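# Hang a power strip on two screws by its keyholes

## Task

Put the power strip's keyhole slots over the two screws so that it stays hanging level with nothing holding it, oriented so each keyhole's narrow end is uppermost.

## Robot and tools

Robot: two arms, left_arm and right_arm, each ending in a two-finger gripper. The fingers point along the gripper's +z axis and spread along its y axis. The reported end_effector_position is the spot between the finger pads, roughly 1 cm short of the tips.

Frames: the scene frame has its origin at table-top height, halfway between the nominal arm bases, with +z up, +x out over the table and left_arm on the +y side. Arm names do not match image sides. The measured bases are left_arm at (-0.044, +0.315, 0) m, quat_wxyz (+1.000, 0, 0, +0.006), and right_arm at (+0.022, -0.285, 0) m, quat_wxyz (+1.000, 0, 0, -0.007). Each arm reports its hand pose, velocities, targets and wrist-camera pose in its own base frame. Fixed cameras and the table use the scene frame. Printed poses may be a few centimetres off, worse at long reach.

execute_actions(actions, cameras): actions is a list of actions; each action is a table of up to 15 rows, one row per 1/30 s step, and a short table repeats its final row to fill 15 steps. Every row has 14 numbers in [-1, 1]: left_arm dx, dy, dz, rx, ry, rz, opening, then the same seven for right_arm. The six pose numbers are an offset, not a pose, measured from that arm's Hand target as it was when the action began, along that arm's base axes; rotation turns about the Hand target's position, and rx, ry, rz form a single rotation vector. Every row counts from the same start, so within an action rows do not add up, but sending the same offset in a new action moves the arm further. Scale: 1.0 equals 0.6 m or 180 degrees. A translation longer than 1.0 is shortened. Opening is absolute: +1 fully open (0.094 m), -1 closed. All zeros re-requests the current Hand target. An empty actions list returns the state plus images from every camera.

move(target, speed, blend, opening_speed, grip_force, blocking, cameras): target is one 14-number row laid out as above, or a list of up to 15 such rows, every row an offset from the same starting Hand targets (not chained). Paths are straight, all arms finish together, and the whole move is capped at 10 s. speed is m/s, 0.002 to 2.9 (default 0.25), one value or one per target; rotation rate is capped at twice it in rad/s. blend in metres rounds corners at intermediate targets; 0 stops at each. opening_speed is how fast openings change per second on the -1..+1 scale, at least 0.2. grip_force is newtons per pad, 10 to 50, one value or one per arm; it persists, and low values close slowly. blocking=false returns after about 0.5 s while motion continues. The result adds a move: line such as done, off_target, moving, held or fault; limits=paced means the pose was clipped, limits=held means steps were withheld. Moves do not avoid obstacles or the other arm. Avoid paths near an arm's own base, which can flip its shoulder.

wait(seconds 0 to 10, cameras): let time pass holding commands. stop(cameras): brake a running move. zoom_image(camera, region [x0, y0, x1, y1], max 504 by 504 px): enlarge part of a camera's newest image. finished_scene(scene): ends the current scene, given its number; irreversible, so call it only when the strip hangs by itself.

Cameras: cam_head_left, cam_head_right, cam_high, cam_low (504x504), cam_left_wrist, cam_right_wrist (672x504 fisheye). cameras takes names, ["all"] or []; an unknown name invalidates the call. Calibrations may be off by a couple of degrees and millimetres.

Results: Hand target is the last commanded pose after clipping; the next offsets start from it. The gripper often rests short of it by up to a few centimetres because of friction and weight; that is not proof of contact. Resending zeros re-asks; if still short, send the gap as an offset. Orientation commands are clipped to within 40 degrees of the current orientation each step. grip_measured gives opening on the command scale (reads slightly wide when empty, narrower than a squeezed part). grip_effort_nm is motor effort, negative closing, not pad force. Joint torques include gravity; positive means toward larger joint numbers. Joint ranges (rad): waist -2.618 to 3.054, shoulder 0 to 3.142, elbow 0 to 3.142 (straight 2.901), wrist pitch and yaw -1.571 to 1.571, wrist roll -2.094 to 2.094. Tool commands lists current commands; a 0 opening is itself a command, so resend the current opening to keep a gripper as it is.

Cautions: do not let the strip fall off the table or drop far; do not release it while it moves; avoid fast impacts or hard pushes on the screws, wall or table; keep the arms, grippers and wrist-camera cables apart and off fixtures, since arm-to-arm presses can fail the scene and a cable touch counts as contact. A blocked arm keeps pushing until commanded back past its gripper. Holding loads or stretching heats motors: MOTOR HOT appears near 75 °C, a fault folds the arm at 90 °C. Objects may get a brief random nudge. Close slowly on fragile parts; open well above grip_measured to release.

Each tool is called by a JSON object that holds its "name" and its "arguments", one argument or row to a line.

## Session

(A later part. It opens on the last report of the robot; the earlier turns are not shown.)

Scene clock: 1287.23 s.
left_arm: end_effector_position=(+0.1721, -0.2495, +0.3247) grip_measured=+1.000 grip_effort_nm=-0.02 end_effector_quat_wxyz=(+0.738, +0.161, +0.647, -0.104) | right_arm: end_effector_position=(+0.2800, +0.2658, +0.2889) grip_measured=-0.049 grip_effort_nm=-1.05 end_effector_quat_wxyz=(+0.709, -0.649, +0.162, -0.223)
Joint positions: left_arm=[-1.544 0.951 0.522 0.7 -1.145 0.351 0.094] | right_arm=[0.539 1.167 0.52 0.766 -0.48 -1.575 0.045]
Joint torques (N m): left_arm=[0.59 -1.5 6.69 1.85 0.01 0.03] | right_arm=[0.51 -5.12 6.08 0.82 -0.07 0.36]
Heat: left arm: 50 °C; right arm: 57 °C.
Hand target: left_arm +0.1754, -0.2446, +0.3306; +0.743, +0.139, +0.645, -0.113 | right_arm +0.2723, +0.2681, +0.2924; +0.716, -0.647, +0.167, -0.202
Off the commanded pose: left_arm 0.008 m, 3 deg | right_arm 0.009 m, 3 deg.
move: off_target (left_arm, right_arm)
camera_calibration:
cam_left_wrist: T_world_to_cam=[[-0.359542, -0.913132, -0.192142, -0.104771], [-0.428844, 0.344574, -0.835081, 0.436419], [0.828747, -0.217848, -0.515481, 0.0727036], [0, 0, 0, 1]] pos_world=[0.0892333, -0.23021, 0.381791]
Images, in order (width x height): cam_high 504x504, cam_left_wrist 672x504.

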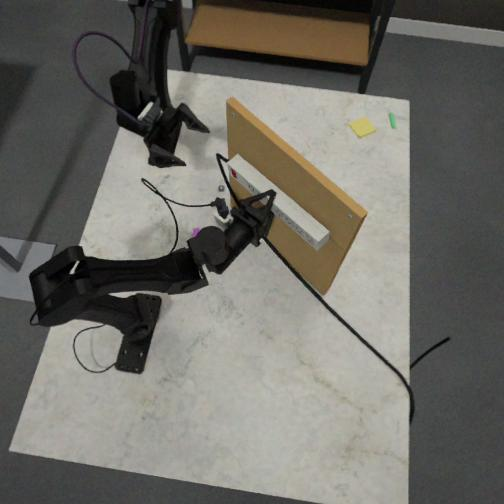

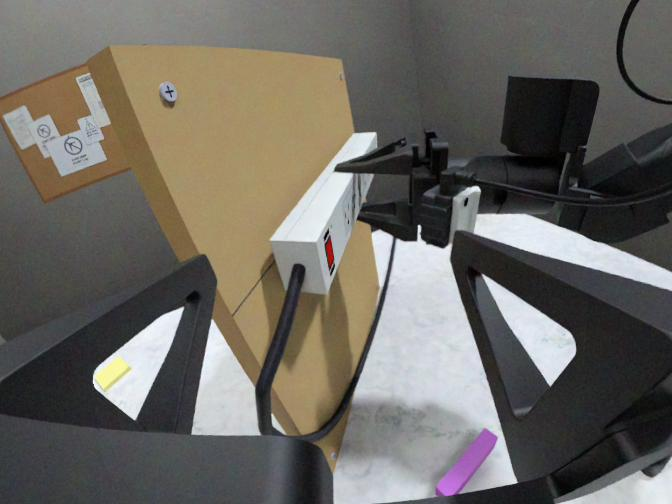

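{"name": "move", "arguments": {
  "target": [
    [0,0,0,0,0,0,1,0.012,0.016,0.04,0.0,0.0,-0.02,-0.15],
    [0,0,0,0,0,0,1,0.012,0.016,0.06,0.012,0.015,-0.02,-0.15],
    [0,0,0,0,0,0,1,0.012,0.016,0.08,0.024,0.03,-0.02,-0.15]
  ],
  "speed": 0.04,
  "cameras": ["cam_left_wrist","cam_high"]
}}

{"name": "zoom_image", "arguments": {
  "camera": "cam_left_wrist",
  "region": [250, 120, 430, 310]
}}

{"name": "zoom_image", "arguments": {
  "camera": "cam_high",
  "region": [220, 135, 350, 265]
}}

Scene clock: 1308.20 s.
left_arm: end_effector_position=(+0.1721, -0.2495, +0.3247) grip_measured=+1.000 grip_effort_nm=-0.02 end_effector_quat_wxyz=(+0.738, +0.161, +0.647, -0.104) | right_arm: end_effector_position=(+0.2812, +0.2680, +0.2928) grip_measured=-0.049 grip_effort_nm=-1.05 end_effector_quat_wxyz=(+0.678, -0.672, +0.205, -0.219)
Joint positions: left_arm=[-1.544 0.951 0.522 0.7 -1.145 0.351 0.094] | right_arm=[0.588 1.102 0.602 0.515 -0.374 -1.581 0.045]
Joint torques (N m): left_arm=[0.64 -1.44 6.71 1.84 0.02 0.03] | right_arm=[2.07 -3.43 12.22 1.3 0.11 1.48]
Heat: left arm: 50 °C; right arm: 54 °C.
Hand target: left_arm +0.1754, -0.2446, +0.3306; +0.743, +0.139, +0.645, -0.113 | right_arm +0.2795, +0.2777, +0.3404; +0.725, -0.623, +0.228, -0.187
Off the commanded pose: left_arm 0.008 m, 3 deg | right_arm 0.049 m, 9 deg.
move: off_target (left_arm, right_arm)
camera_calibration:
cam_left_wrist: T_world_to_cam=[[-0.359542, -0.913132, -0.192142, -0.104771], [-0.428844, 0.344574, -0.835081, 0.436419], [0.828747, -0.217848, -0.515481, 0.0727036], [0, 0, 0, 1]] pos_world=[0.0892333, -0.23021, 0.381791]
Images, in order (width x height): cam_high 504x504, cam_left_wrist 672x504.

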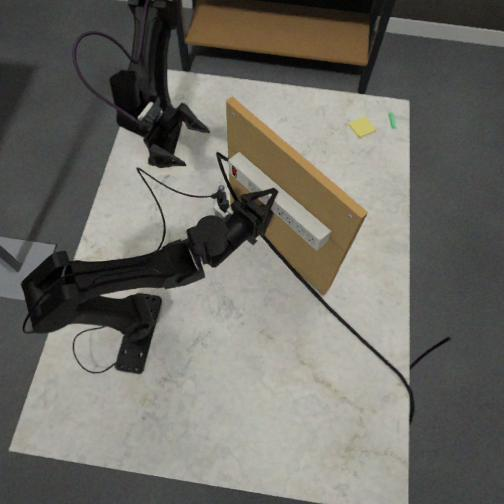

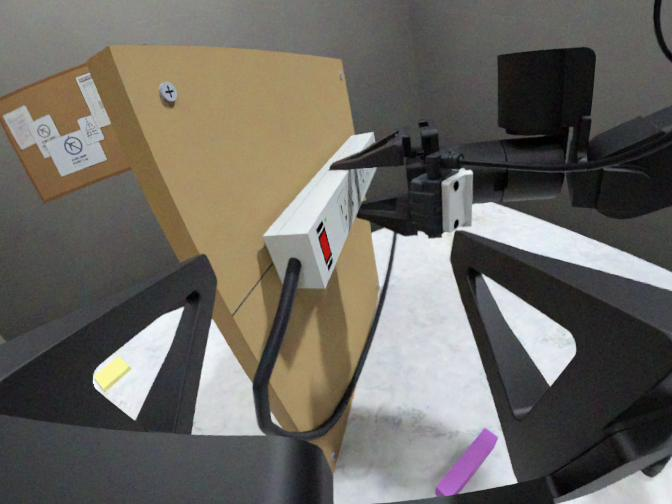

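Scaled by 2.653 from the camera's 672x504 image, which has a finer 960x720 frame.

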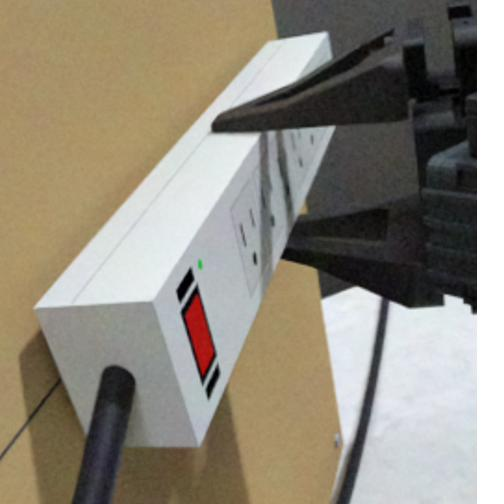

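Scaled by 3.877 from the camera's 504x504 image, which has a finer 720x720 frame.

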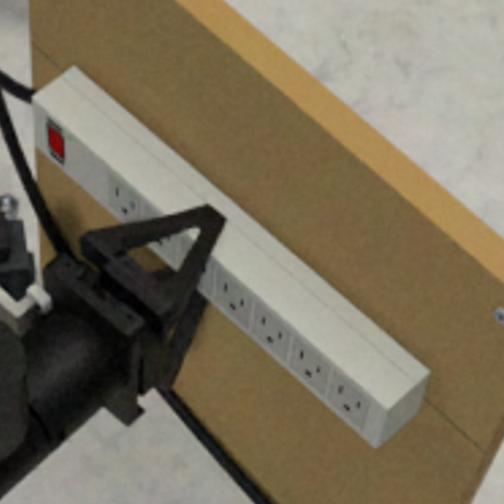

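{"name": "move", "arguments": {
  "target": [
    [0,0,0,0,0,0,1,-0.046,-0.059,0.02,-0.022,-0.028,0.02,-0.15],
    [-0.029,0.13,-0.05,0.032,0.094,-0.103,1,-0.046,-0.059,0.005,-0.022,-0.028,0.02,-0.15]
  ],
  "speed": 0.12,
  "cameras": ["cam_left_wrist","cam_high"]
}}

Scene clock: 1345.20 s.
left_arm: end_effector_position=(+0.1598, -0.1729, +0.2833) grip_measured=+1.000 grip_effort_nm=-0.03 end_effector_quat_wxyz=(+0.598, +0.271, +0.726, -0.204) | right_arm: end_effector_position=(+0.2644, +0.2403, +0.3096) grip_measured=-0.049 grip_effort_nm=-1.05 end_effector_quat_wxyz=(+0.684, -0.673, +0.201, -0.199)
Joint positions: left_arm=[-1.221 0.378 0.632 -0.488 -0.522 -0.089 0.094] | right_arm=[0.485 0.956 0.603 0.369 -0.511 -1.555 0.045]
Joint torques (N m): left_arm=[0.62 0.68 10.61 1.46 -0.02 -0.06] | right_arm=[-0.02 -4.46 8.28 1.53 -0.35 0.32]
Heat: left arm: 50 °C; right arm: 53 °C.
Hand target: left_arm +0.1580, -0.1666, +0.3006; +0.605, +0.259, +0.721, -0.217 | right_arm +0.2519, +0.2423, +0.3434; +0.717, -0.646, +0.170, -0.199
Off the commanded pose: left_arm 0.018 m, 2 deg | right_arm 0.036 m, 6 deg.
move: off_target (left_arm, right_arm)
camera_calibration:
cam_left_wrist: T_world_to_cam=[[-0.656926, -0.745479, -0.112741, 0.00693393], [-0.524029, 0.558966, -0.642612, 0.367937], [0.542072, -0.363069, -0.757851, 0.167712], [0, 0, 0, 1]] pos_world=[0.106453, -0.139604, 0.364323]
Images, in order (width x height): cam_high 504x504, cam_left_wrist 672x504.

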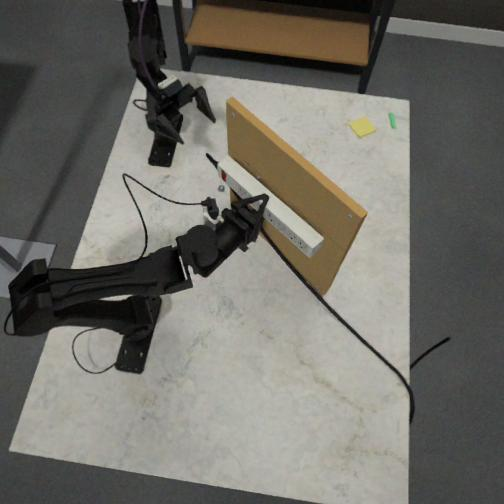

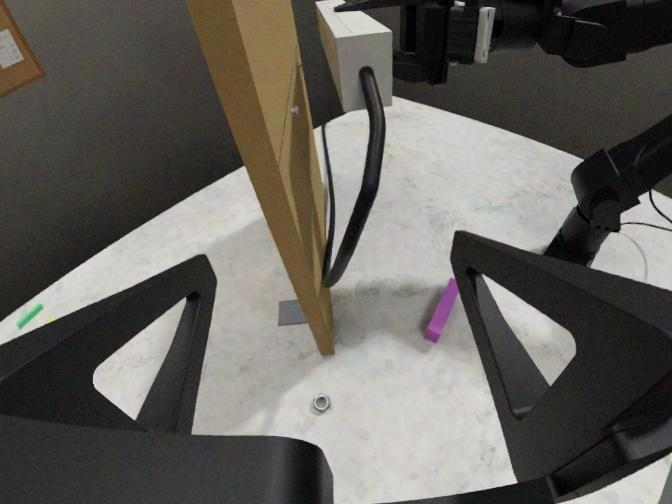

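{"name": "move", "arguments": {
  "target": [
    [0,0,0,-0.071,-0.085,0,1,0.0,0.0,0.0,0,0,0,-0.15],
    [0.0,-0.0,-0.07,-0.071,-0.085,0,1,0,0,0.0,0,0,0,-0.15]
  ],
  "speed": 0.12,
  "cameras": ["cam_left_wrist"]
}}

{"name": "zoom_image", "arguments": {
  "camera": "cam_left_wrist",
  "region": [240, 60, 440, 260]
}}

Scene clock: 1360.40 s.
left_arm: end_effector_position=(+0.1593, -0.1698, +0.2442) grip_measured=+1.000 grip_effort_nm=-0.03 end_effector_quat_wxyz=(+0.704, +0.234, +0.625, -0.242) | right_arm: end_effector_position=(+0.2644, +0.2403, +0.3096) grip_measured=-0.049 grip_effort_nm=-1.05 end_effector_quat_wxyz=(+0.684, -0.673, +0.201, -0.199)
Joint positions: left_arm=[-1.229 0.008 0.153 -0.018 -0.536 0.094 0.094] | right_arm=[0.485 0.956 0.603 0.369 -0.511 -1.555 0.045]
Joint torques (N m): left_arm=[-0.27 0.83 6.69 2.31 -0.04 0.04] | right_arm=[-0.03 -4.4 8.25 1.52 -0.34 0.32]
Heat: left arm: 49 °C; right arm: 55 °C.
Hand target: left_arm +0.1580, -0.1666, +0.2586; +0.720, +0.217, +0.606, -0.259 | right_arm +0.2519, +0.2423, +0.3434; +0.717, -0.646, +0.170, -0.199
Off the commanded pose: left_arm 0.015 m, 4 deg | right_arm 0.036 m, 6 deg.
joint sent to its limit (left arm) — joint 2 (shoulder), lower limit. The joint targets are off in position, not in orientation.
move: off_target (left_arm, right_arm)
camera_calibration:
cam_left_wrist: T_world_to_cam=[[-0.630814, -0.76701, -0.117344, -0.00231559], [-0.343235, 0.41146, -0.844328, 0.336251], [0.695891, -0.492337, -0.52282, 0.035704], [0, 0, 0, 1]] pos_world=[0.0891064, -0.122551, 0.302301]
Images, in order (width x height): cam_left_wrist 672x504.

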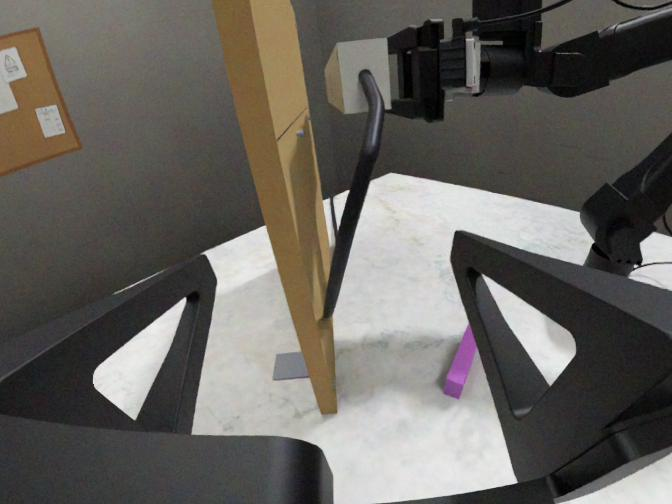

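Scaled by 2.520 from the camera's 672x504 image, which has a finer 960x720 frame.

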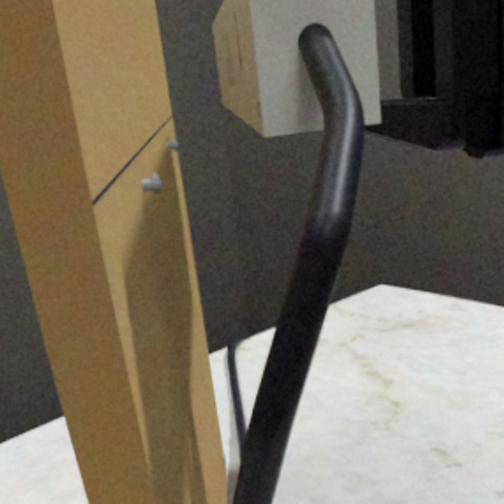

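{"name": "zoom_image", "arguments": {
  "camera": "cam_left_wrist",
  "region": [285, 25, 405, 145]
}}

Scaled by 4.200 from the camera's 672x504 image, which has a finer 960x720 frame.

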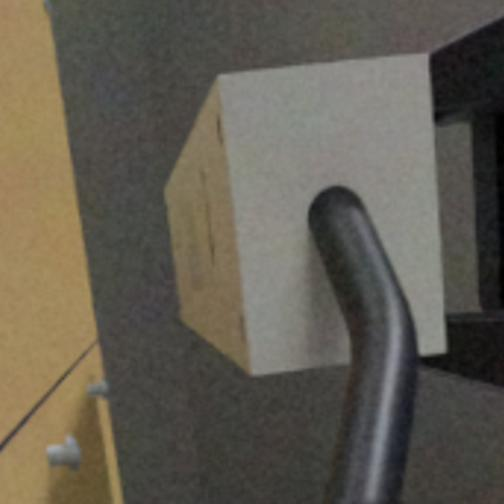

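{"name": "move", "arguments": {
  "target": [
    [0,0,0,0,0,0,1,0.035,0.04,0.02,0.003,0.004,-0.006,-0.15],
    [0,0,0,0,0,0,1,0.035,0.04,-0.016,0.003,0.004,-0.006,-0.15],
    [0,0,0,0,0,0,1,0.047,0.058,-0.014,0.003,0.004,-0.006,-0.15]
  ],
  "speed": 0.1,
  "cameras": ["cam_left_wrist"]
}}

{"name": "zoom_image", "arguments": {
  "camera": "cam_left_wrist",
  "region": [265, 65, 405, 205]
}}

Scene clock: 1421.00 s.
left_arm: end_effector_position=(+0.1593, -0.1698, +0.2442) grip_measured=+1.000 grip_effort_nm=-0.02 end_effector_quat_wxyz=(+0.704, +0.234, +0.625, -0.242) | right_arm: end_effector_position=(+0.2834, +0.2667, +0.2932) grip_measured=-0.049 grip_effort_nm=-1.05 end_effector_quat_wxyz=(+0.672, -0.683, +0.214, -0.192)
Joint positions: left_arm=[-1.229 0.008 0.153 -0.018 -0.536 0.094 0.094] | right_arm=[0.558 1.105 0.645 0.433 -0.431 -1.557 0.045]
Joint torques (N m): left_arm=[-0.25 0.83 6.68 2.3 -0.02 0.03] | right_arm=[1.4 -2.13 8.92 2.14 -0.12 0.36]
Heat: left arm: 54 °C; right arm: 55 °C.
Hand target: left_arm +0.1580, -0.1666, +0.2586; +0.720, +0.217, +0.606, -0.259 | right_arm +0.2801, +0.2771, +0.3350; +0.717, -0.642, +0.181, -0.201
Off the commanded pose: left_arm 0.015 m, 4 deg | right_arm 0.043 m, 8 deg.
joint sent to its limit (left arm) — joint 2 (shoulder), lower limit. The joint targets are off in position, not in orientation.
move: off_target (left_arm, right_arm)
camera_calibration:
cam_left_wrist: T_world_to_cam=[[-0.630814, -0.76701, -0.117344, -0.00231559], [-0.343235, 0.41146, -0.844328, 0.336251], [0.695891, -0.492337, -0.52282, 0.035704], [0, 0, 0, 1]] pos_world=[0.0891064, -0.122551, 0.302301]
Images, in order (width x height): cam_left_wrist 672x504.

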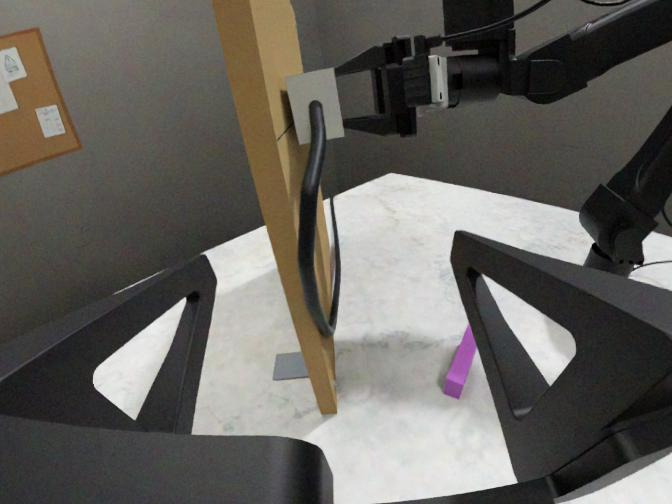

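Scaled by 3.600 from the camera's 672x504 image, which has a finer 960x720 frame.

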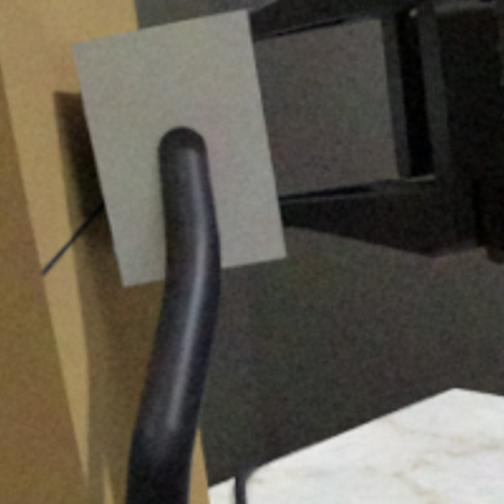

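{"name": "move", "arguments": {
  "target": [
    [0,0,0,0,0,0,1,-0.03,-0.039,0.0,0,0,0,-0.15],
    [0,0,0,0,0,0,1,-0.03,-0.039,-0.03,0,0,0,-0.15],
    [0,0,0,0,0,0,1,0.008,0.012,-0.008,0,0,0,-0.15]
  ],
  "speed": 0.1
}}

Scene clock: 1437.90 s.
left_arm: end_effector_position=(+0.1593, -0.1698, +0.2442) grip_measured=+1.000 grip_effort_nm=-0.02 end_effector_quat_wxyz=(+0.704, +0.234, +0.625, -0.242) | right_arm: end_effector_position=(+0.2800, +0.2674, +0.2639) grip_measured=-0.049 grip_effort_nm=-1.05 end_effector_quat_wxyz=(+0.657, -0.697, +0.225, -0.178)
Joint positions: left_arm=[-1.229 0.008 0.153 -0.018 -0.536 0.094 0.094] | right_arm=[0.565 1.118 0.583 0.455 -0.428 -1.557 0.045]
Joint torques (N m): left_arm=[-0.14 0.88 6.72 2.3 -0.05 0.06] | right_arm=[1.51 -1.92 12.46 2.21 -0.05 0.36]
Heat: left arm: 54 °C; right arm: 57 °C.
Hand target: left_arm +0.1580, -0.1666, +0.2586; +0.720, +0.217, +0.606, -0.259 | right_arm +0.2849, +0.2843, +0.3302; +0.717, -0.642, +0.181, -0.201
Off the commanded pose: left_arm 0.015 m, 4 deg | right_arm 0.069 m, 11 deg.
joint sent to its limit (left arm) — joint 2 (shoulder), lower limit. The joint targets are off in position, not in orientation.
move: off_target (left_arm, right_arm)

{"name": "move", "arguments": {
  "target": [
    [0,0,0,0,0,0,1,-0.041,-0.0525,0.01,0.0175,-0.0137,0,-0.15],
    [0,0,0,0,0,0,1,-0.041,-0.0525,0.005,0.0175,-0.0137,0,-0.15],
    [0,0,0,0,0,0,1,0.001,0.001,0.009,0.0175,-0.0137,0,-0.15]
  ],
  "speed": 0.1,
  "cameras": ["cam_left_wrist"]
}}

{"name": "zoom_image", "arguments": {
  "camera": "cam_left_wrist",
  "region": [265, 65, 405, 205]
}}

Scene clock: 1451.80 s.
left_arm: end_effector_position=(+0.1593, -0.1698, +0.2442) grip_measured=+1.000 grip_effort_nm=-0.02 end_effector_quat_wxyz=(+0.704, +0.234, +0.625, -0.242) | right_arm: end_effector_position=(+0.2805, +0.2682, +0.2704) grip_measured=-0.049 grip_effort_nm=-1.05 end_effector_quat_wxyz=(+0.678, -0.679, +0.211, -0.189)
Joint positions: left_arm=[-1.229 0.008 0.153 -0.018 -0.536 0.094 0.094] | right_arm=[0.564 1.137 0.553 0.573 -0.434 -1.546 0.045]
Joint torques (N m): left_arm=[-0.23 0.92 6.75 2.3 -0.04 0.05] | right_arm=[1.83 -1.03 12.22 2.36 0.02 0.46]
Heat: left arm: 55 °C; right arm: 59 °C.
Hand target: left_arm +0.1580, -0.1666, +0.2586; +0.720, +0.217, +0.606, -0.259 | right_arm +0.2855, +0.2849, +0.3356; +0.739, -0.617, +0.171, -0.210
Off the commanded pose: left_arm 0.015 m, 4 deg | right_arm 0.067 m, 11 deg.
joint sent to its limit (left arm) — joint 2 (shoulder), lower limit. The joint targets are off in position, not in orientation.
move: off_target (left_arm, right_arm)
camera_calibration:
cam_left_wrist: T_world_to_cam=[[-0.630814, -0.76701, -0.117344, -0.00231559], [-0.343235, 0.41146, -0.844328, 0.336251], [0.695891, -0.492337, -0.52282, 0.035704], [0, 0, 0, 1]] pos_world=[0.0891064, -0.122551, 0.302301]
Images, in order (width x height): cam_left_wrist 672x504.

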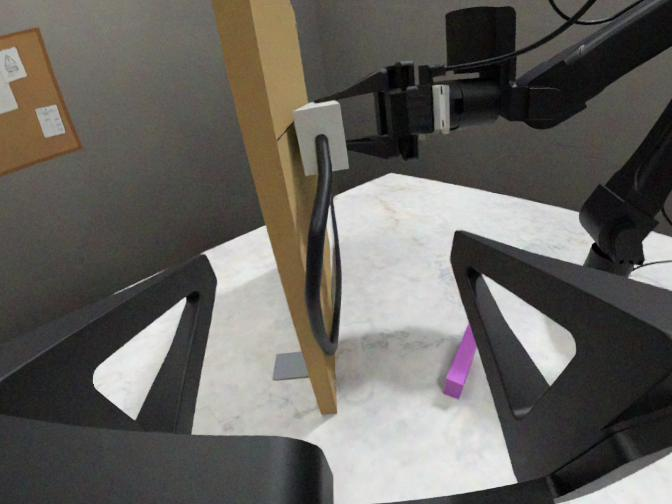

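Scaled by 3.600 from the camera's 672x504 image, which has a finer 960x720 frame.

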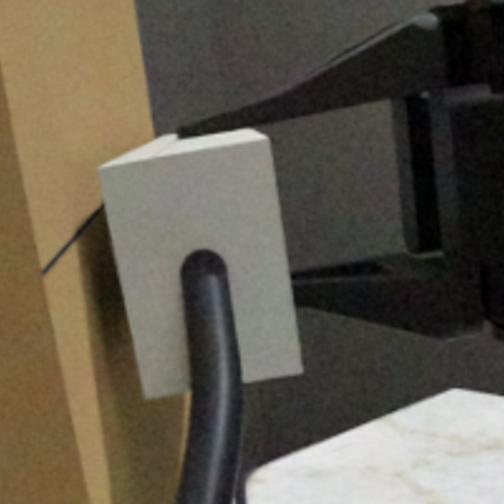

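{"name": "move", "arguments": {
  "target": [
    [0,0,0,0,0,0,1,-0.041,-0.0525,0.01,0,0,0,-0.15],
    [0,0,0,0,0,0,1,-0.041,-0.0525,-0.003,0,0,0,-0.15],
    [0,0,0,0,0,0,1,0.001,-0.001,0.003,0,0,0,-0.15]
  ],
  "speed": 0.1
}}

{"name": "move", "arguments": {
  "target": [
    [0,0,0,0,0,0,1,-0.041,-0.0525,0.01,0,0,0,-0.15],
    [0,0,0,0,0,0,1,-0.041,-0.0525,-0.003,0,0,0,-0.15],
    [0,0,0,0,0,0,1,0.002,-0.0015,0.0,0,0,0,-0.15]
  ],
  "speed": 0.1
}}

{"name": "move", "arguments": {
  "target": [
    [0,0,0,0,0,0,1,-0.041,-0.0525,0.01,0,0,0,-0.15],
    [0,0,0,0,0,0,1,-0.041,-0.0525,-0.003,0,0,0,-0.15],
    [0,0,0,0,0,0,1,0.002,-0.0015,0.0,0,0,0,-0.15]
  ],
  "speed": 0.1
}}

Scene clock: 1471.27 s.
left_arm: end_effector_position=(+0.1593, -0.1698, +0.2442) grip_measured=+1.000 grip_effort_nm=-0.03 end_effector_quat_wxyz=(+0.704, +0.234, +0.625, -0.242) | right_arm: end_effector_position=(+0.2815, +0.2678, +0.2734) grip_measured=-0.049 grip_effort_nm=-1.05 end_effector_quat_wxyz=(+0.681, -0.676, +0.209, -0.191)
Joint positions: left_arm=[-1.229 0.008 0.153 -0.018 -0.536 0.094 0.094] | right_arm=[0.561 1.138 0.556 0.582 -0.436 -1.545 0.045]
Joint torques (N m): left_arm=[-0.24 0.9 6.75 2.31 -0.04 0.04] | right_arm=[1.83 -1.13 12.55 2.26 0.02 0.46]
Heat: left arm: 55 °C; right arm: 62 °C.
Hand target: left_arm +0.1580, -0.1666, +0.2586; +0.720, +0.217, +0.606, -0.259 | right_arm +0.2861, +0.2843, +0.3374; +0.739, -0.617, +0.171, -0.210
Off the commanded pose: left_arm 0.015 m, 4 deg | right_arm 0.066 m, 11 deg.
joint sent to its limit (left arm) — joint 2 (shoulder), lower limit. The joint targets are off in position, not in orientation.
move: off_target (left_arm, right_arm)

Scene clock: 1473.37 s.
left_arm: end_effector_position=(+0.1593, -0.1698, +0.2442) grip_measured=+1.000 grip_effort_nm=-0.02 end_effector_quat_wxyz=(+0.704, +0.234, +0.625, -0.242) | right_arm: end_effector_position=(+0.2826, +0.2665, +0.2756) grip_measured=-0.049 grip_effort_nm=-1.05 end_effector_quat_wxyz=(+0.682, -0.674, +0.208, -0.192)
Joint positions: left_arm=[-1.229 0.008 0.153 -0.018 -0.536 0.094 0.094] | right_arm=[0.553 1.138 0.559 0.585 -0.443 -1.543 0.045]
Joint torques (N m): left_arm=[-0.2 0.87 6.69 2.3 -0.05 0.04] | right_arm=[1.92 -0.92 12.51 2.23 0.02 0.45]
Heat: left arm: 55 °C; right arm: 61 °C.
Hand target: left_arm +0.1580, -0.1666, +0.2586; +0.720, +0.217, +0.606, -0.259 | right_arm +0.2873, +0.2834, +0.3374; +0.739, -0.617, +0.171, -0.210
Off the commanded pose: left_arm 0.015 m, 4 deg | right_arm 0.064 m, 10 deg.
joint sent to its limit (left arm) — joint 2 (shoulder), lower limit. The joint targets are off in position, not in orientation.
move: off_target (left_arm, right_arm)

Scene clock: 1475.47 s.
left_arm: end_effector_position=(+0.1593, -0.1698, +0.2442) grip_measured=+1.000 grip_effort_nm=-0.02 end_effector_quat_wxyz=(+0.704, +0.234, +0.625, -0.242) | right_arm: end_effector_position=(+0.2836, +0.2659, +0.2763) grip_measured=-0.049 grip_effort_nm=-1.05 end_effector_quat_wxyz=(+0.683, -0.673, +0.208, -0.192)
Joint positions: left_arm=[-1.229 0.008 0.153 -0.018 -0.536 0.094 0.094] | right_arm=[0.547 1.141 0.56 0.59 -0.451 -1.542 0.045]
Joint torques (N m): left_arm=[-0.24 0.83 6.71 2.3 -0.05 0.04] | right_arm=[2.02 -0.83 12.48 2.19 0.04 0.47]
Heat: left arm: 55 °C; right arm: 61 °C.
Hand target: left_arm +0.1580, -0.1666, +0.2586; +0.720, +0.217, +0.606, -0.259 | right_arm +0.2885, +0.2825, +0.3374; +0.739, -0.617, +0.171, -0.210
Off the commanded pose: left_arm 0.015 m, 4 deg | right_arm 0.064 m, 10 deg.
joint sent to its limit (left arm) — joint 2 (shoulder), lower limit. The joint targets are off in position, not in orientation.
move: off_target (left_arm, right_arm)

{"name": "move", "arguments": {
  "target": [
    [0,0,0,0,0,0,1,-0.042,-0.0515,0.01,0,0,0,-0.15],
    [0,0,0,0,0,0,1,-0.042,-0.0515,-0.016,0,0,0,-0.15],
    [0,0,0,0,0,0,1,0.0,0.0,-0.007,0,0,0,-0.15]
  ],
  "speed": 0.1
}}

{"name": "move", "arguments": {
  "target": [
    [0,0,0,0,0,0,1,-0.043,-0.0505,0.01,0,0,0,-0.15],
    [0,0,0,0,0,0,1,-0.043,-0.0505,-0.003,0,0,0,-0.15],
    [0,0,0,0,0,0,1,-0.002,0.0015,0.0,0,0,0,-0.15]
  ],
  "speed": 0.1
}}

{"name": "move", "arguments": {
  "target": [
    [0,0,0,0,0,0,1,-0.043,-0.0505,0.01,0,0,0,-0.15],
    [0,0,0,0,0,0,1,-0.043,-0.0505,-0.003,0,0,0,-0.15],
    [0,0,0,0,0,0,1,-0.0045,0.0035,0.0,0,0,0,-0.15]
  ],
  "speed": 0.1
}}

{"name": "move", "arguments": {
  "target": [
    [0,0,0,0,0,0,1,-0.043,-0.0505,0.01,0,0,0,-0.15],
    [0,0,0,0,0,0,1,-0.043,-0.0505,-0.003,0,0,0,-0.15],
    [0,0,0,0,0,0,1,-0.002,0.0015,0.0,0,0,0,-0.15]
  ],
  "speed": 0.1
}}

Scene clock: 1488.90 s.
left_arm: end_effector_position=(+0.1593, -0.1698, +0.2442) grip_measured=+1.000 grip_effort_nm=-0.03 end_effector_quat_wxyz=(+0.704, +0.234, +0.625, -0.242) | right_arm: end_effector_position=(+0.2832, +0.2657, +0.2670) grip_measured=-0.049 grip_effort_nm=-1.05 end_effector_quat_wxyz=(+0.679, -0.677, +0.213, -0.188)
Joint positions: left_arm=[-1.229 0.008 0.153 -0.018 -0.536 0.094 0.094] | right_arm=[0.548 1.149 0.54 0.602 -0.448 -1.538 0.045]
Joint torques (N m): left_arm=[-0.21 0.87 6.76 2.3 -0.06 0.05] | right_arm=[1.84 -1.33 12.74 2.26 0.01 0.45]
Heat: left arm: 55 °C; right arm: 61 °C.
Hand target: left_arm +0.1580, -0.1666, +0.2586; +0.720, +0.217, +0.606, -0.259 | right_arm +0.2885, +0.2825, +0.3332; +0.739, -0.617, +0.171, -0.210
Off the commanded pose: left_arm 0.015 m, 4 deg | right_arm 0.068 m, 11 deg.
joint sent to its limit (left arm) — joint 2 (shoulder), lower limit. The joint targets are off in position, not in orientation.
move: off_target (left_arm, right_arm)

Scene clock: 1491.00 s.
left_arm: end_effector_position=(+0.1593, -0.1698, +0.2442) grip_measured=+1.000 grip_effort_nm=-0.02 end_effector_quat_wxyz=(+0.704, +0.234, +0.625, -0.242) | right_arm: end_effector_position=(+0.2823, +0.2666, +0.2710) grip_measured=-0.049 grip_effort_nm=-1.05 end_effector_quat_wxyz=(+0.683, -0.674, +0.209, -0.190)
Joint positions: left_arm=[-1.229 0.008 0.153 -0.018 -0.536 0.094 0.094] | right_arm=[0.553 1.146 0.543 0.608 -0.445 -1.538 0.045]
Joint torques (N m): left_arm=[-0.23 0.9 6.71 2.31 -0.04 0.05] | right_arm=[1.98 -1.05 12.48 2.2 0.04 0.44]
Heat: left arm: 56 °C; right arm: 60 °C.
Hand target: left_arm +0.1580, -0.1666, +0.2586; +0.720, +0.217, +0.606, -0.259 | right_arm +0.2873, +0.2834, +0.3332; +0.739, -0.617, +0.171, -0.210
Off the commanded pose: left_arm 0.015 m, 4 deg | right_arm 0.065 m, 10 deg.
joint sent to its limit (left arm) — joint 2 (shoulder), lower limit. The joint targets are off in position, not in orientation.
move: off_target (left_arm, right_arm)

Scene clock: 1493.10 s.
left_arm: end_effector_position=(+0.1593, -0.1698, +0.2442) grip_measured=+1.000 grip_effort_nm=-0.02 end_effector_quat_wxyz=(+0.704, +0.234, +0.625, -0.242) | right_arm: end_effector_position=(+0.2808, +0.2693, +0.2728) grip_measured=-0.049 grip_effort_nm=-1.05 end_effector_quat_wxyz=(+0.684, -0.672, +0.208, -0.192)
Joint positions: left_arm=[-1.229 0.008 0.153 -0.018 -0.536 0.094 0.094] | right_arm=[0.568 1.146 0.545 0.613 -0.428 -1.54 0.045]
Joint torques (N m): left_arm=[-0.24 0.94 6.69 2.29 -0.04 0.05] | right_arm=[2.03 -0.99 12.23 2.16 0.03 0.42]
Heat: left arm: 56 °C; right arm: 60 °C.
Hand target: left_arm +0.1580, -0.1666, +0.2586; +0.720, +0.217, +0.606, -0.259 | right_arm +0.2846, +0.2855, +0.3332; +0.739, -0.617, +0.171, -0.210
Off the commanded pose: left_arm 0.015 m, 4 deg | right_arm 0.063 m, 10 deg.
joint sent to its limit (left arm) — joint 2 (shoulder), lower limit. The joint targets are off in position, not in orientation.
move: off_target (left_arm, right_arm)

Scene clock: 1495.20 s.
left_arm: end_effector_position=(+0.1593, -0.1698, +0.2442) grip_measured=+1.000 grip_effort_nm=-0.03 end_effector_quat_wxyz=(+0.704, +0.234, +0.625, -0.242) | right_arm: end_effector_position=(+0.2812, +0.2718, +0.2746) grip_measured=-0.049 grip_effort_nm=-1.05 end_effector_quat_wxyz=(+0.685, -0.670, +0.207, -0.195)
Joint positions: left_arm=[-1.229 0.008 0.153 -0.018 -0.536 0.094 0.094] | right_arm=[0.579 1.152 0.551 0.617 -0.414 -1.542 0.045]
Joint torques (N m): left_arm=[-0.23 0.87 6.72 2.3 -0.05 0.05] | right_arm=[1.55 -1.61 11.96 2.11 0 0.41]
Heat: left arm: 56 °C; right arm: 59 °C.
Hand target: left_arm +0.1580, -0.1666, +0.2586; +0.720, +0.217, +0.606, -0.259 | right_arm +0.2834, +0.2864, +0.3332; +0.739, -0.617, +0.171, -0.210
Off the commanded pose: left_arm 0.015 m, 4 deg | right_arm 0.060 m, 10 deg.
joint sent to its limit (left arm) — joint 2 (shoulder), lower limit. The joint targets are off in position, not in orientation.
move: off_target (left_arm, right_arm)

{"name": "move", "arguments": {
  "target": [
    [0,0,0,0,0,0,1,0.0,0.0,-0.02,-0.018,0.014,0,-0.15],
    [0,0,0,0,0,0,1,-0.002,-0.003,-0.045,-0.036,0.028,0,-0.15]
  ],
  "speed": 0.03,
  "cameras": ["cam_left_wrist","cam_high"]
}}

{"name": "zoom_image", "arguments": {
  "camera": "cam_left_wrist",
  "region": [265, 65, 405, 205]
}}

Scene clock: 1511.10 s.
left_arm: end_effector_position=(+0.1593, -0.1698, +0.2442) grip_measured=+1.000 grip_effort_nm=-0.03 end_effector_quat_wxyz=(+0.704, +0.234, +0.625, -0.242) | right_arm: end_effector_position=(+0.2811, +0.2717, +0.2744) grip_measured=-0.049 grip_effort_nm=-1.05 end_effector_quat_wxyz=(+0.674, -0.682, +0.211, -0.191)
Joint positions: left_arm=[-1.229 0.008 0.153 -0.018 -0.536 0.094 0.094] | right_arm=[0.579 1.137 0.579 0.538 -0.414 -1.555 0.045]
Joint torques (N m): left_arm=[-0.27 0.88 6.72 2.3 -0.03 0.04] | right_arm=[1.39 -1.74 12.1 1.07 -0.06 0.1]
Heat: left arm: 56 °C; right arm: 60 °C.
Hand target: left_arm +0.1580, -0.1666, +0.2586; +0.720, +0.217, +0.606, -0.259 | right_arm +0.2822, +0.2846, +0.3062; +0.694, -0.667, +0.191, -0.192
Off the commanded pose: left_arm 0.015 m, 4 deg | right_arm 0.034 m, 4 deg.
joint sent to its limit (left arm) — joint 2 (shoulder), lower limit. The joint targets are off in position, not in orientation.
move: off_target (left_arm, right_arm)
camera_calibration:
cam_left_wrist: T_world_to_cam=[[-0.630814, -0.76701, -0.117344, -0.00231559], [-0.343235, 0.41146, -0.844328, 0.336251], [0.695891, -0.492337, -0.52282, 0.035704], [0, 0, 0, 1]] pos_world=[0.0891064, -0.122551, 0.302301]
Images, in order (width x height): cam_high 504x504, cam_left_wrist 672x504.

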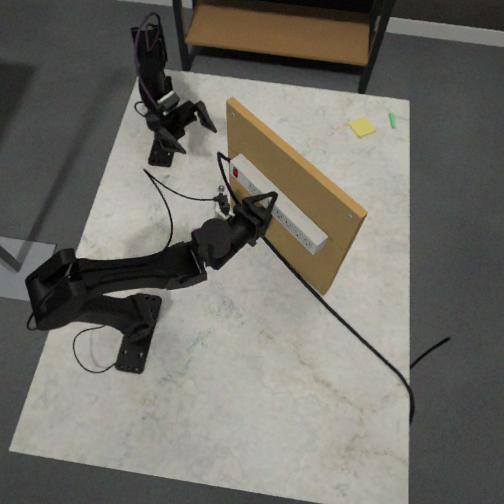

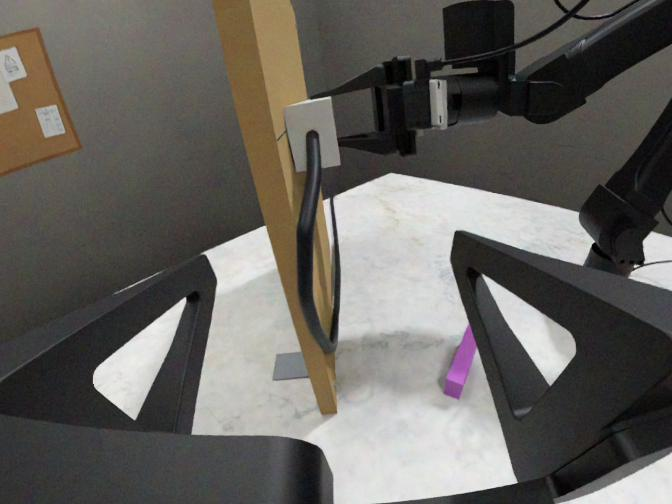

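Scaled by 3.600 from the camera's 672x504 image, which has a finer 960x720 frame.

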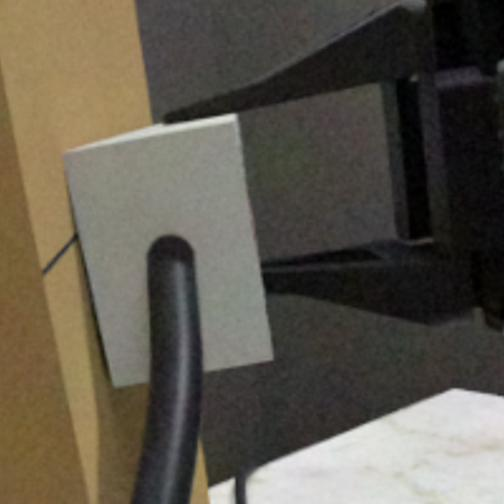

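{"name": "move", "arguments": {
  "target": [
    [0,0,0,0,0,0,1,-0.002,-0.008,-0.03,-0.01,0.008,0,-0.15],
    [0,0,0,0,0,0,1,-0.002,-0.012,-0.06,-0.018,0.014,0,-0.15]
  ],
  "speed": 0.03,
  "cameras": ["cam_left_wrist"]
}}

{"name": "zoom_image", "arguments": {
  "camera": "cam_left_wrist",
  "region": [265, 65, 405, 205]
}}

Scene clock: 1527.00 s.
left_arm: end_effector_position=(+0.1593, -0.1698, +0.2442) grip_measured=+1.000 grip_effort_nm=-0.03 end_effector_quat_wxyz=(+0.704, +0.234, +0.625, -0.242) | right_arm: end_effector_position=(+0.2810, +0.2716, +0.2732) grip_measured=-0.049 grip_effort_nm=-1.05 end_effector_quat_wxyz=(+0.672, -0.684, +0.207, -0.191)
Joint positions: left_arm=[-1.229 0.008 0.153 -0.018 -0.536 0.094 0.094] | right_arm=[0.574 1.138 0.579 0.534 -0.425 -1.565 0.045]
Joint torques (N m): left_arm=[-0.21 0.91 6.68 2.32 -0.05 0.05] | right_arm=[-0.05 -0.98 7.21 1.05 -0.17 -0.04]
Heat: left arm: 56 °C; right arm: 54 °C.
Hand target: left_arm +0.1580, -0.1666, +0.2586; +0.720, +0.217, +0.606, -0.259 | right_arm +0.2810, +0.2774, +0.2702; +0.671, -0.690, +0.201, -0.182
Off the commanded pose: left_arm 0.015 m, 4 deg | right_arm 0.007 m, 1 deg.
joint sent to its limit (left arm) — joint 2 (shoulder), lower limit. The joint targets are off in position, not in orientation.
move: off_target (left_arm)
camera_calibration:
cam_left_wrist: T_world_to_cam=[[-0.630814, -0.76701, -0.117344, -0.00231559], [-0.343235, 0.41146, -0.844328, 0.336251], [0.695891, -0.492337, -0.52282, 0.035704], [0, 0, 0, 1]] pos_world=[0.0891064, -0.122551, 0.302301]
Images, in order (width x height): cam_left_wrist 672x504.

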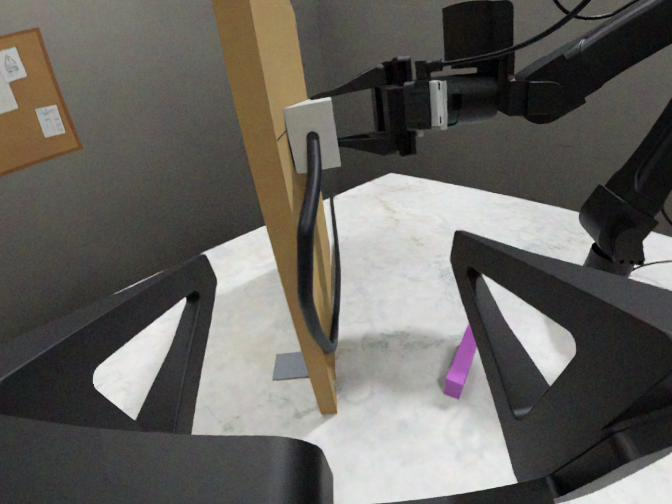

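Scaled by 3.600 from the camera's 672x504 image, which has a finer 960x720 frame.

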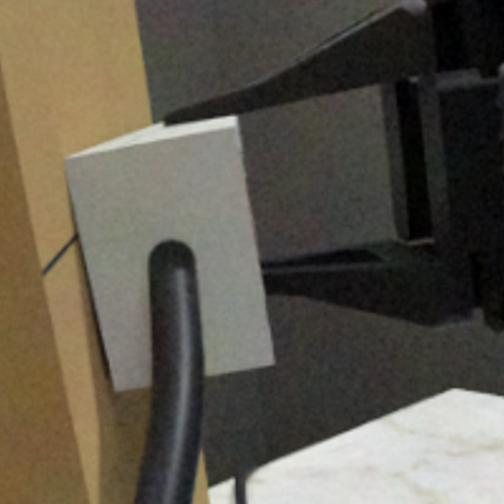

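Keep lowering.

{"name": "move", "arguments": {
  "target": [
    [0,0,0,0,0,0,1,0.0,0.0,-0.03,0,0,0,-0.15],
    [0,0,0,0,0,0,1,0.0,0.0,-0.055,0,0,0,-0.15]
  ],
  "speed": 0.03,
  "cameras": ["cam_left_wrist"]
}}

{"name": "zoom_image", "arguments": {
  "camera": "cam_left_wrist",
  "region": [265, 65, 405, 205]
}}

Scene clock: 1535.70 s.
left_arm: end_effector_position=(+0.1593, -0.1698, +0.2442) grip_measured=+1.000 grip_effort_nm=-0.02 end_effector_quat_wxyz=(+0.704, +0.234, +0.625, -0.242) | right_arm: end_effector_position=(+0.2811, +0.2717, +0.2692) grip_measured=-0.049 grip_effort_nm=-1.05 end_effector_quat_wxyz=(+0.699, -0.658, +0.194, -0.203)
Joint positions: left_arm=[-1.229 0.008 0.153 -0.018 -0.536 0.094 0.094] | right_arm=[0.574 1.192 0.5 0.757 -0.425 -1.54 0.045]
Joint torques (N m): left_arm=[-0.25 0.94 6.75 2.29 -0.05 0.06] | right_arm=[-0.13 -0.5 5.05 0.57 -0.16 -0.23]
Heat: left arm: 56 °C; right arm: 53 °C.
Hand target: left_arm +0.1580, -0.1666, +0.2586; +0.720, +0.217, +0.606, -0.259 | right_arm +0.2810, +0.2774, +0.2372; +0.671, -0.690, +0.201, -0.182
Off the commanded pose: left_arm 0.015 m, 4 deg | right_arm 0.033 m, 6 deg.
joint sent to its limit (left arm) — joint 2 (shoulder), lower limit. The joint targets are off in position, not in orientation.
move: off_target (left_arm, right_arm)
camera_calibration:
cam_left_wrist: T_world_to_cam=[[-0.630814, -0.76701, -0.117344, -0.00231559], [-0.343235, 0.41146, -0.844328, 0.336251], [0.695891, -0.492337, -0.52282, 0.035704], [0, 0, 0, 1]] pos_world=[0.0891064, -0.122551, 0.302301]
Images, in order (width x height): cam_left_wrist 672x504.

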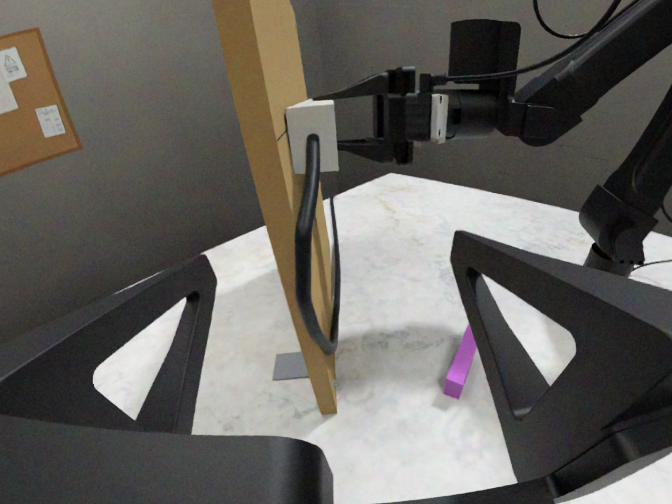

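Scaled by 3.600 from the camera's 672x504 image, which has a finer 960x720 frame.

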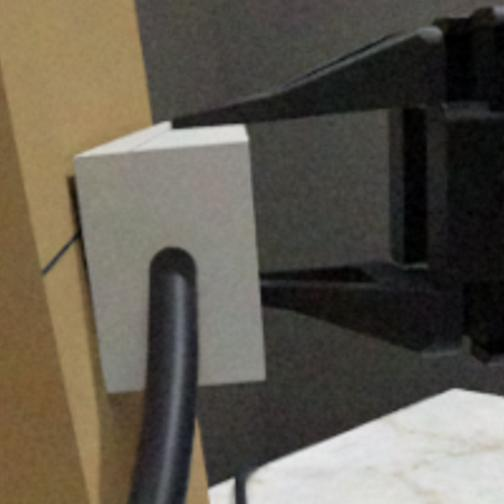

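{"name": "move", "arguments": {
  "target": [
    [0,0,0,0,0,0,1,0.004,0.006,-0.005,-0.045,0.035,0,-0.15]
  ],
  "speed": 0.06,
  "cameras": ["cam_left_wrist"]
}}

{"name": "zoom_image", "arguments": {
  "camera": "cam_left_wrist",
  "region": [265, 65, 405, 205]
}}

Scene clock: 1545.07 s.
left_arm: end_effector_position=(+0.1593, -0.1698, +0.2442) grip_measured=+1.000 grip_effort_nm=-0.02 end_effector_quat_wxyz=(+0.704, +0.234, +0.625, -0.242) | right_arm: end_effector_position=(+0.2807, +0.2717, +0.2705) grip_measured=-0.049 grip_effort_nm=-1.05 end_effector_quat_wxyz=(+0.657, -0.699, +0.212, -0.185)
Joint positions: left_arm=[-1.229 0.008 0.153 -0.018 -0.536 0.094 0.094] | right_arm=[0.574 1.128 0.609 0.444 -0.427 -1.583 0.045]
Joint torques (N m): left_arm=[-0.24 0.91 6.75 2.31 -0.05 0.06] | right_arm=[0.77 0.64 7.92 -0.02 -0.04 -0.4]
Heat: left arm: 56 °C; right arm: 51 °C.
Hand target: left_arm +0.1580, -0.1666, +0.2586; +0.720, +0.217, +0.606, -0.259 | right_arm +0.2834, +0.2810, +0.2342; +0.608, -0.745, +0.224, -0.158
Off the commanded pose: left_arm 0.015 m, 4 deg | right_arm 0.038 m, 8 deg.
joint sent to its limit (left arm) — joint 2 (shoulder), lower limit. The joint targets are off in position, not in orientation.
move: off_target (left_arm, right_arm)
camera_calibration:
cam_left_wrist: T_world_to_cam=[[-0.630814, -0.76701, -0.117344, -0.00231559], [-0.343235, 0.41146, -0.844328, 0.336251], [0.695891, -0.492337, -0.52282, 0.035704], [0, 0, 0, 1]] pos_world=[0.0891064, -0.122551, 0.302301]
Images, in order (width x height): cam_left_wrist 672x504.

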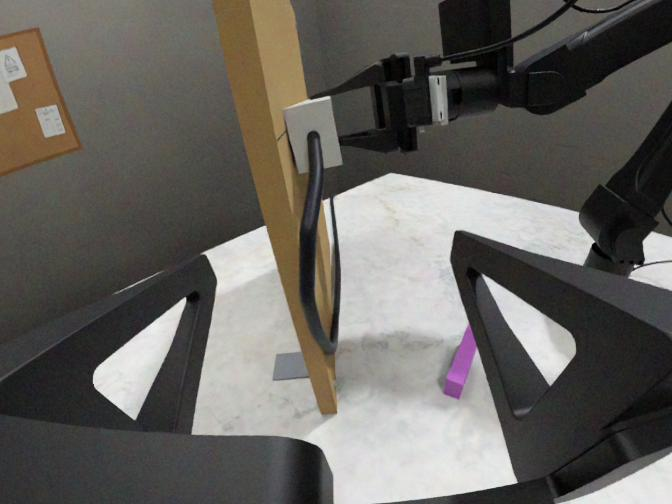

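Scaled by 3.600 from the camera's 672x504 image, which has a finer 960x720 frame.

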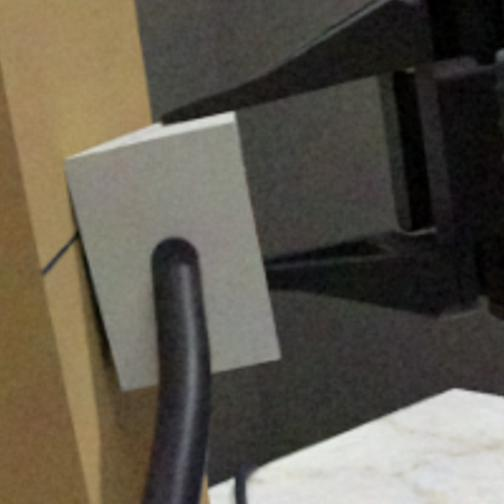

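{"name": "move", "arguments": {
  "target": [
    [0,0,0,0,0,0,1,-0.004,-0.006,-0.03,0.0,0.0,0,-0.15]
  ],
  "speed": 0.04,
  "cameras": ["cam_left_wrist","cam_high"]
}}

{"name": "zoom_image", "arguments": {
  "camera": "cam_left_wrist",
  "region": [265, 65, 405, 205]
}}

{"name": "zoom_image", "arguments": {
  "camera": "cam_high",
  "region": [220, 135, 350, 265]
}}

Scene clock: 1557.30 s.
left_arm: end_effector_position=(+0.1593, -0.1698, +0.2442) grip_measured=+1.000 grip_effort_nm=-0.03 end_effector_quat_wxyz=(+0.704, +0.234, +0.625, -0.242) | right_arm: end_effector_position=(+0.2805, +0.2716, +0.2700) grip_measured=-0.049 grip_effort_nm=-1.05 end_effector_quat_wxyz=(+0.661, -0.696, +0.209, -0.188)
Joint positions: left_arm=[-1.229 0.008 0.153 -0.018 -0.536 0.094 0.094] | right_arm=[0.574 1.131 0.597 0.472 -0.427 -1.583 0.045]
Joint torques (N m): left_arm=[-0.25 0.88 6.75 2.29 -0.05 0.04] | right_arm=[0.24 0.87 4.6 0.27 -0.1 -0.45]
Heat: left arm: 57 °C; right arm: 49 °C.
Hand target: left_arm +0.1580, -0.1666, +0.2586; +0.720, +0.217, +0.606, -0.259 | right_arm +0.2810, +0.2774, +0.2162; +0.608, -0.745, +0.224, -0.158
Off the commanded pose: left_arm 0.015 m, 4 deg | right_arm 0.054 m, 9 deg.
joint sent to its limit (left arm) — joint 2 (shoulder), lower limit. The joint targets are off in position, not in orientation.
move: off_target (left_arm, right_arm)
camera_calibration:
cam_left_wrist: T_world_to_cam=[[-0.630814, -0.76701, -0.117344, -0.00231559], [-0.343235, 0.41146, -0.844328, 0.336251], [0.695891, -0.492337, -0.52282, 0.035704], [0, 0, 0, 1]] pos_world=[0.0891064, -0.122551, 0.302301]
Images, in order (width x height): cam_high 504x504, cam_left_wrist 672x504.

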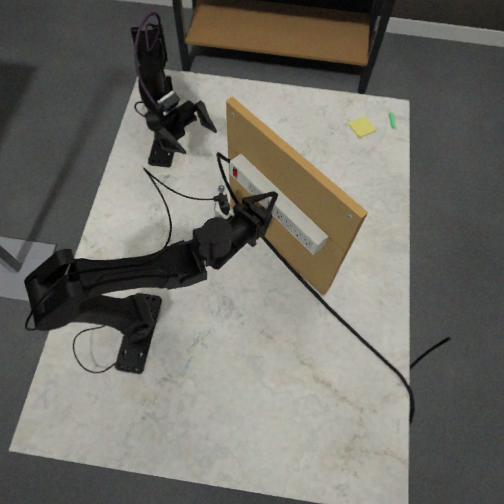

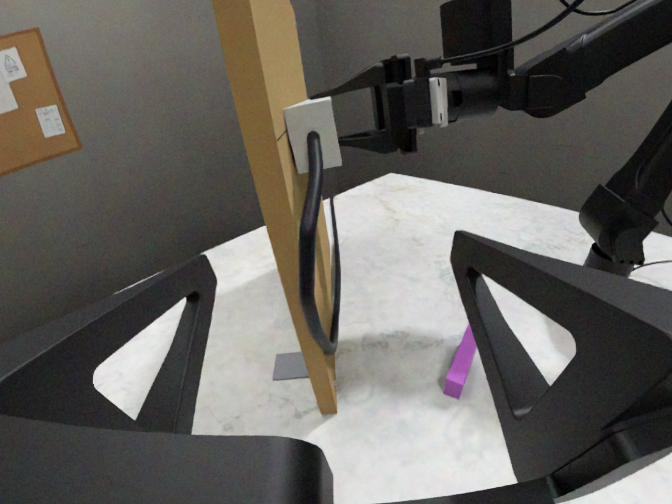

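Scaled by 3.600 from the camera's 672x504 image, which has a finer 960x720 frame.

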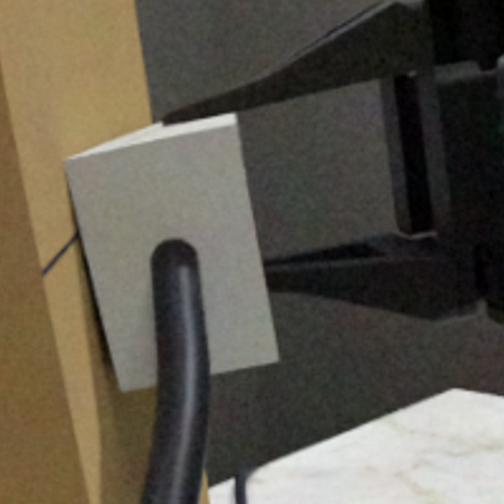

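Scaled by 3.877 from the camera's 504x504 image, which has a finer 720x720 frame.

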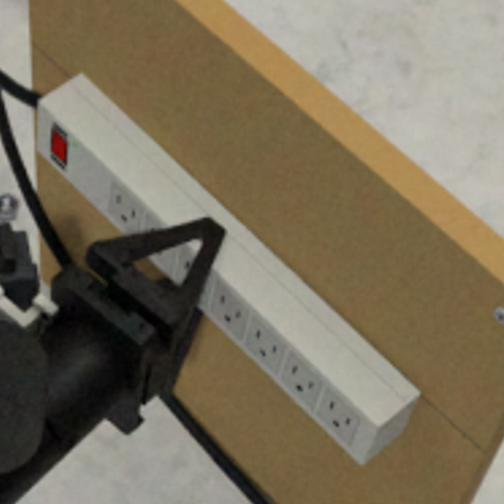

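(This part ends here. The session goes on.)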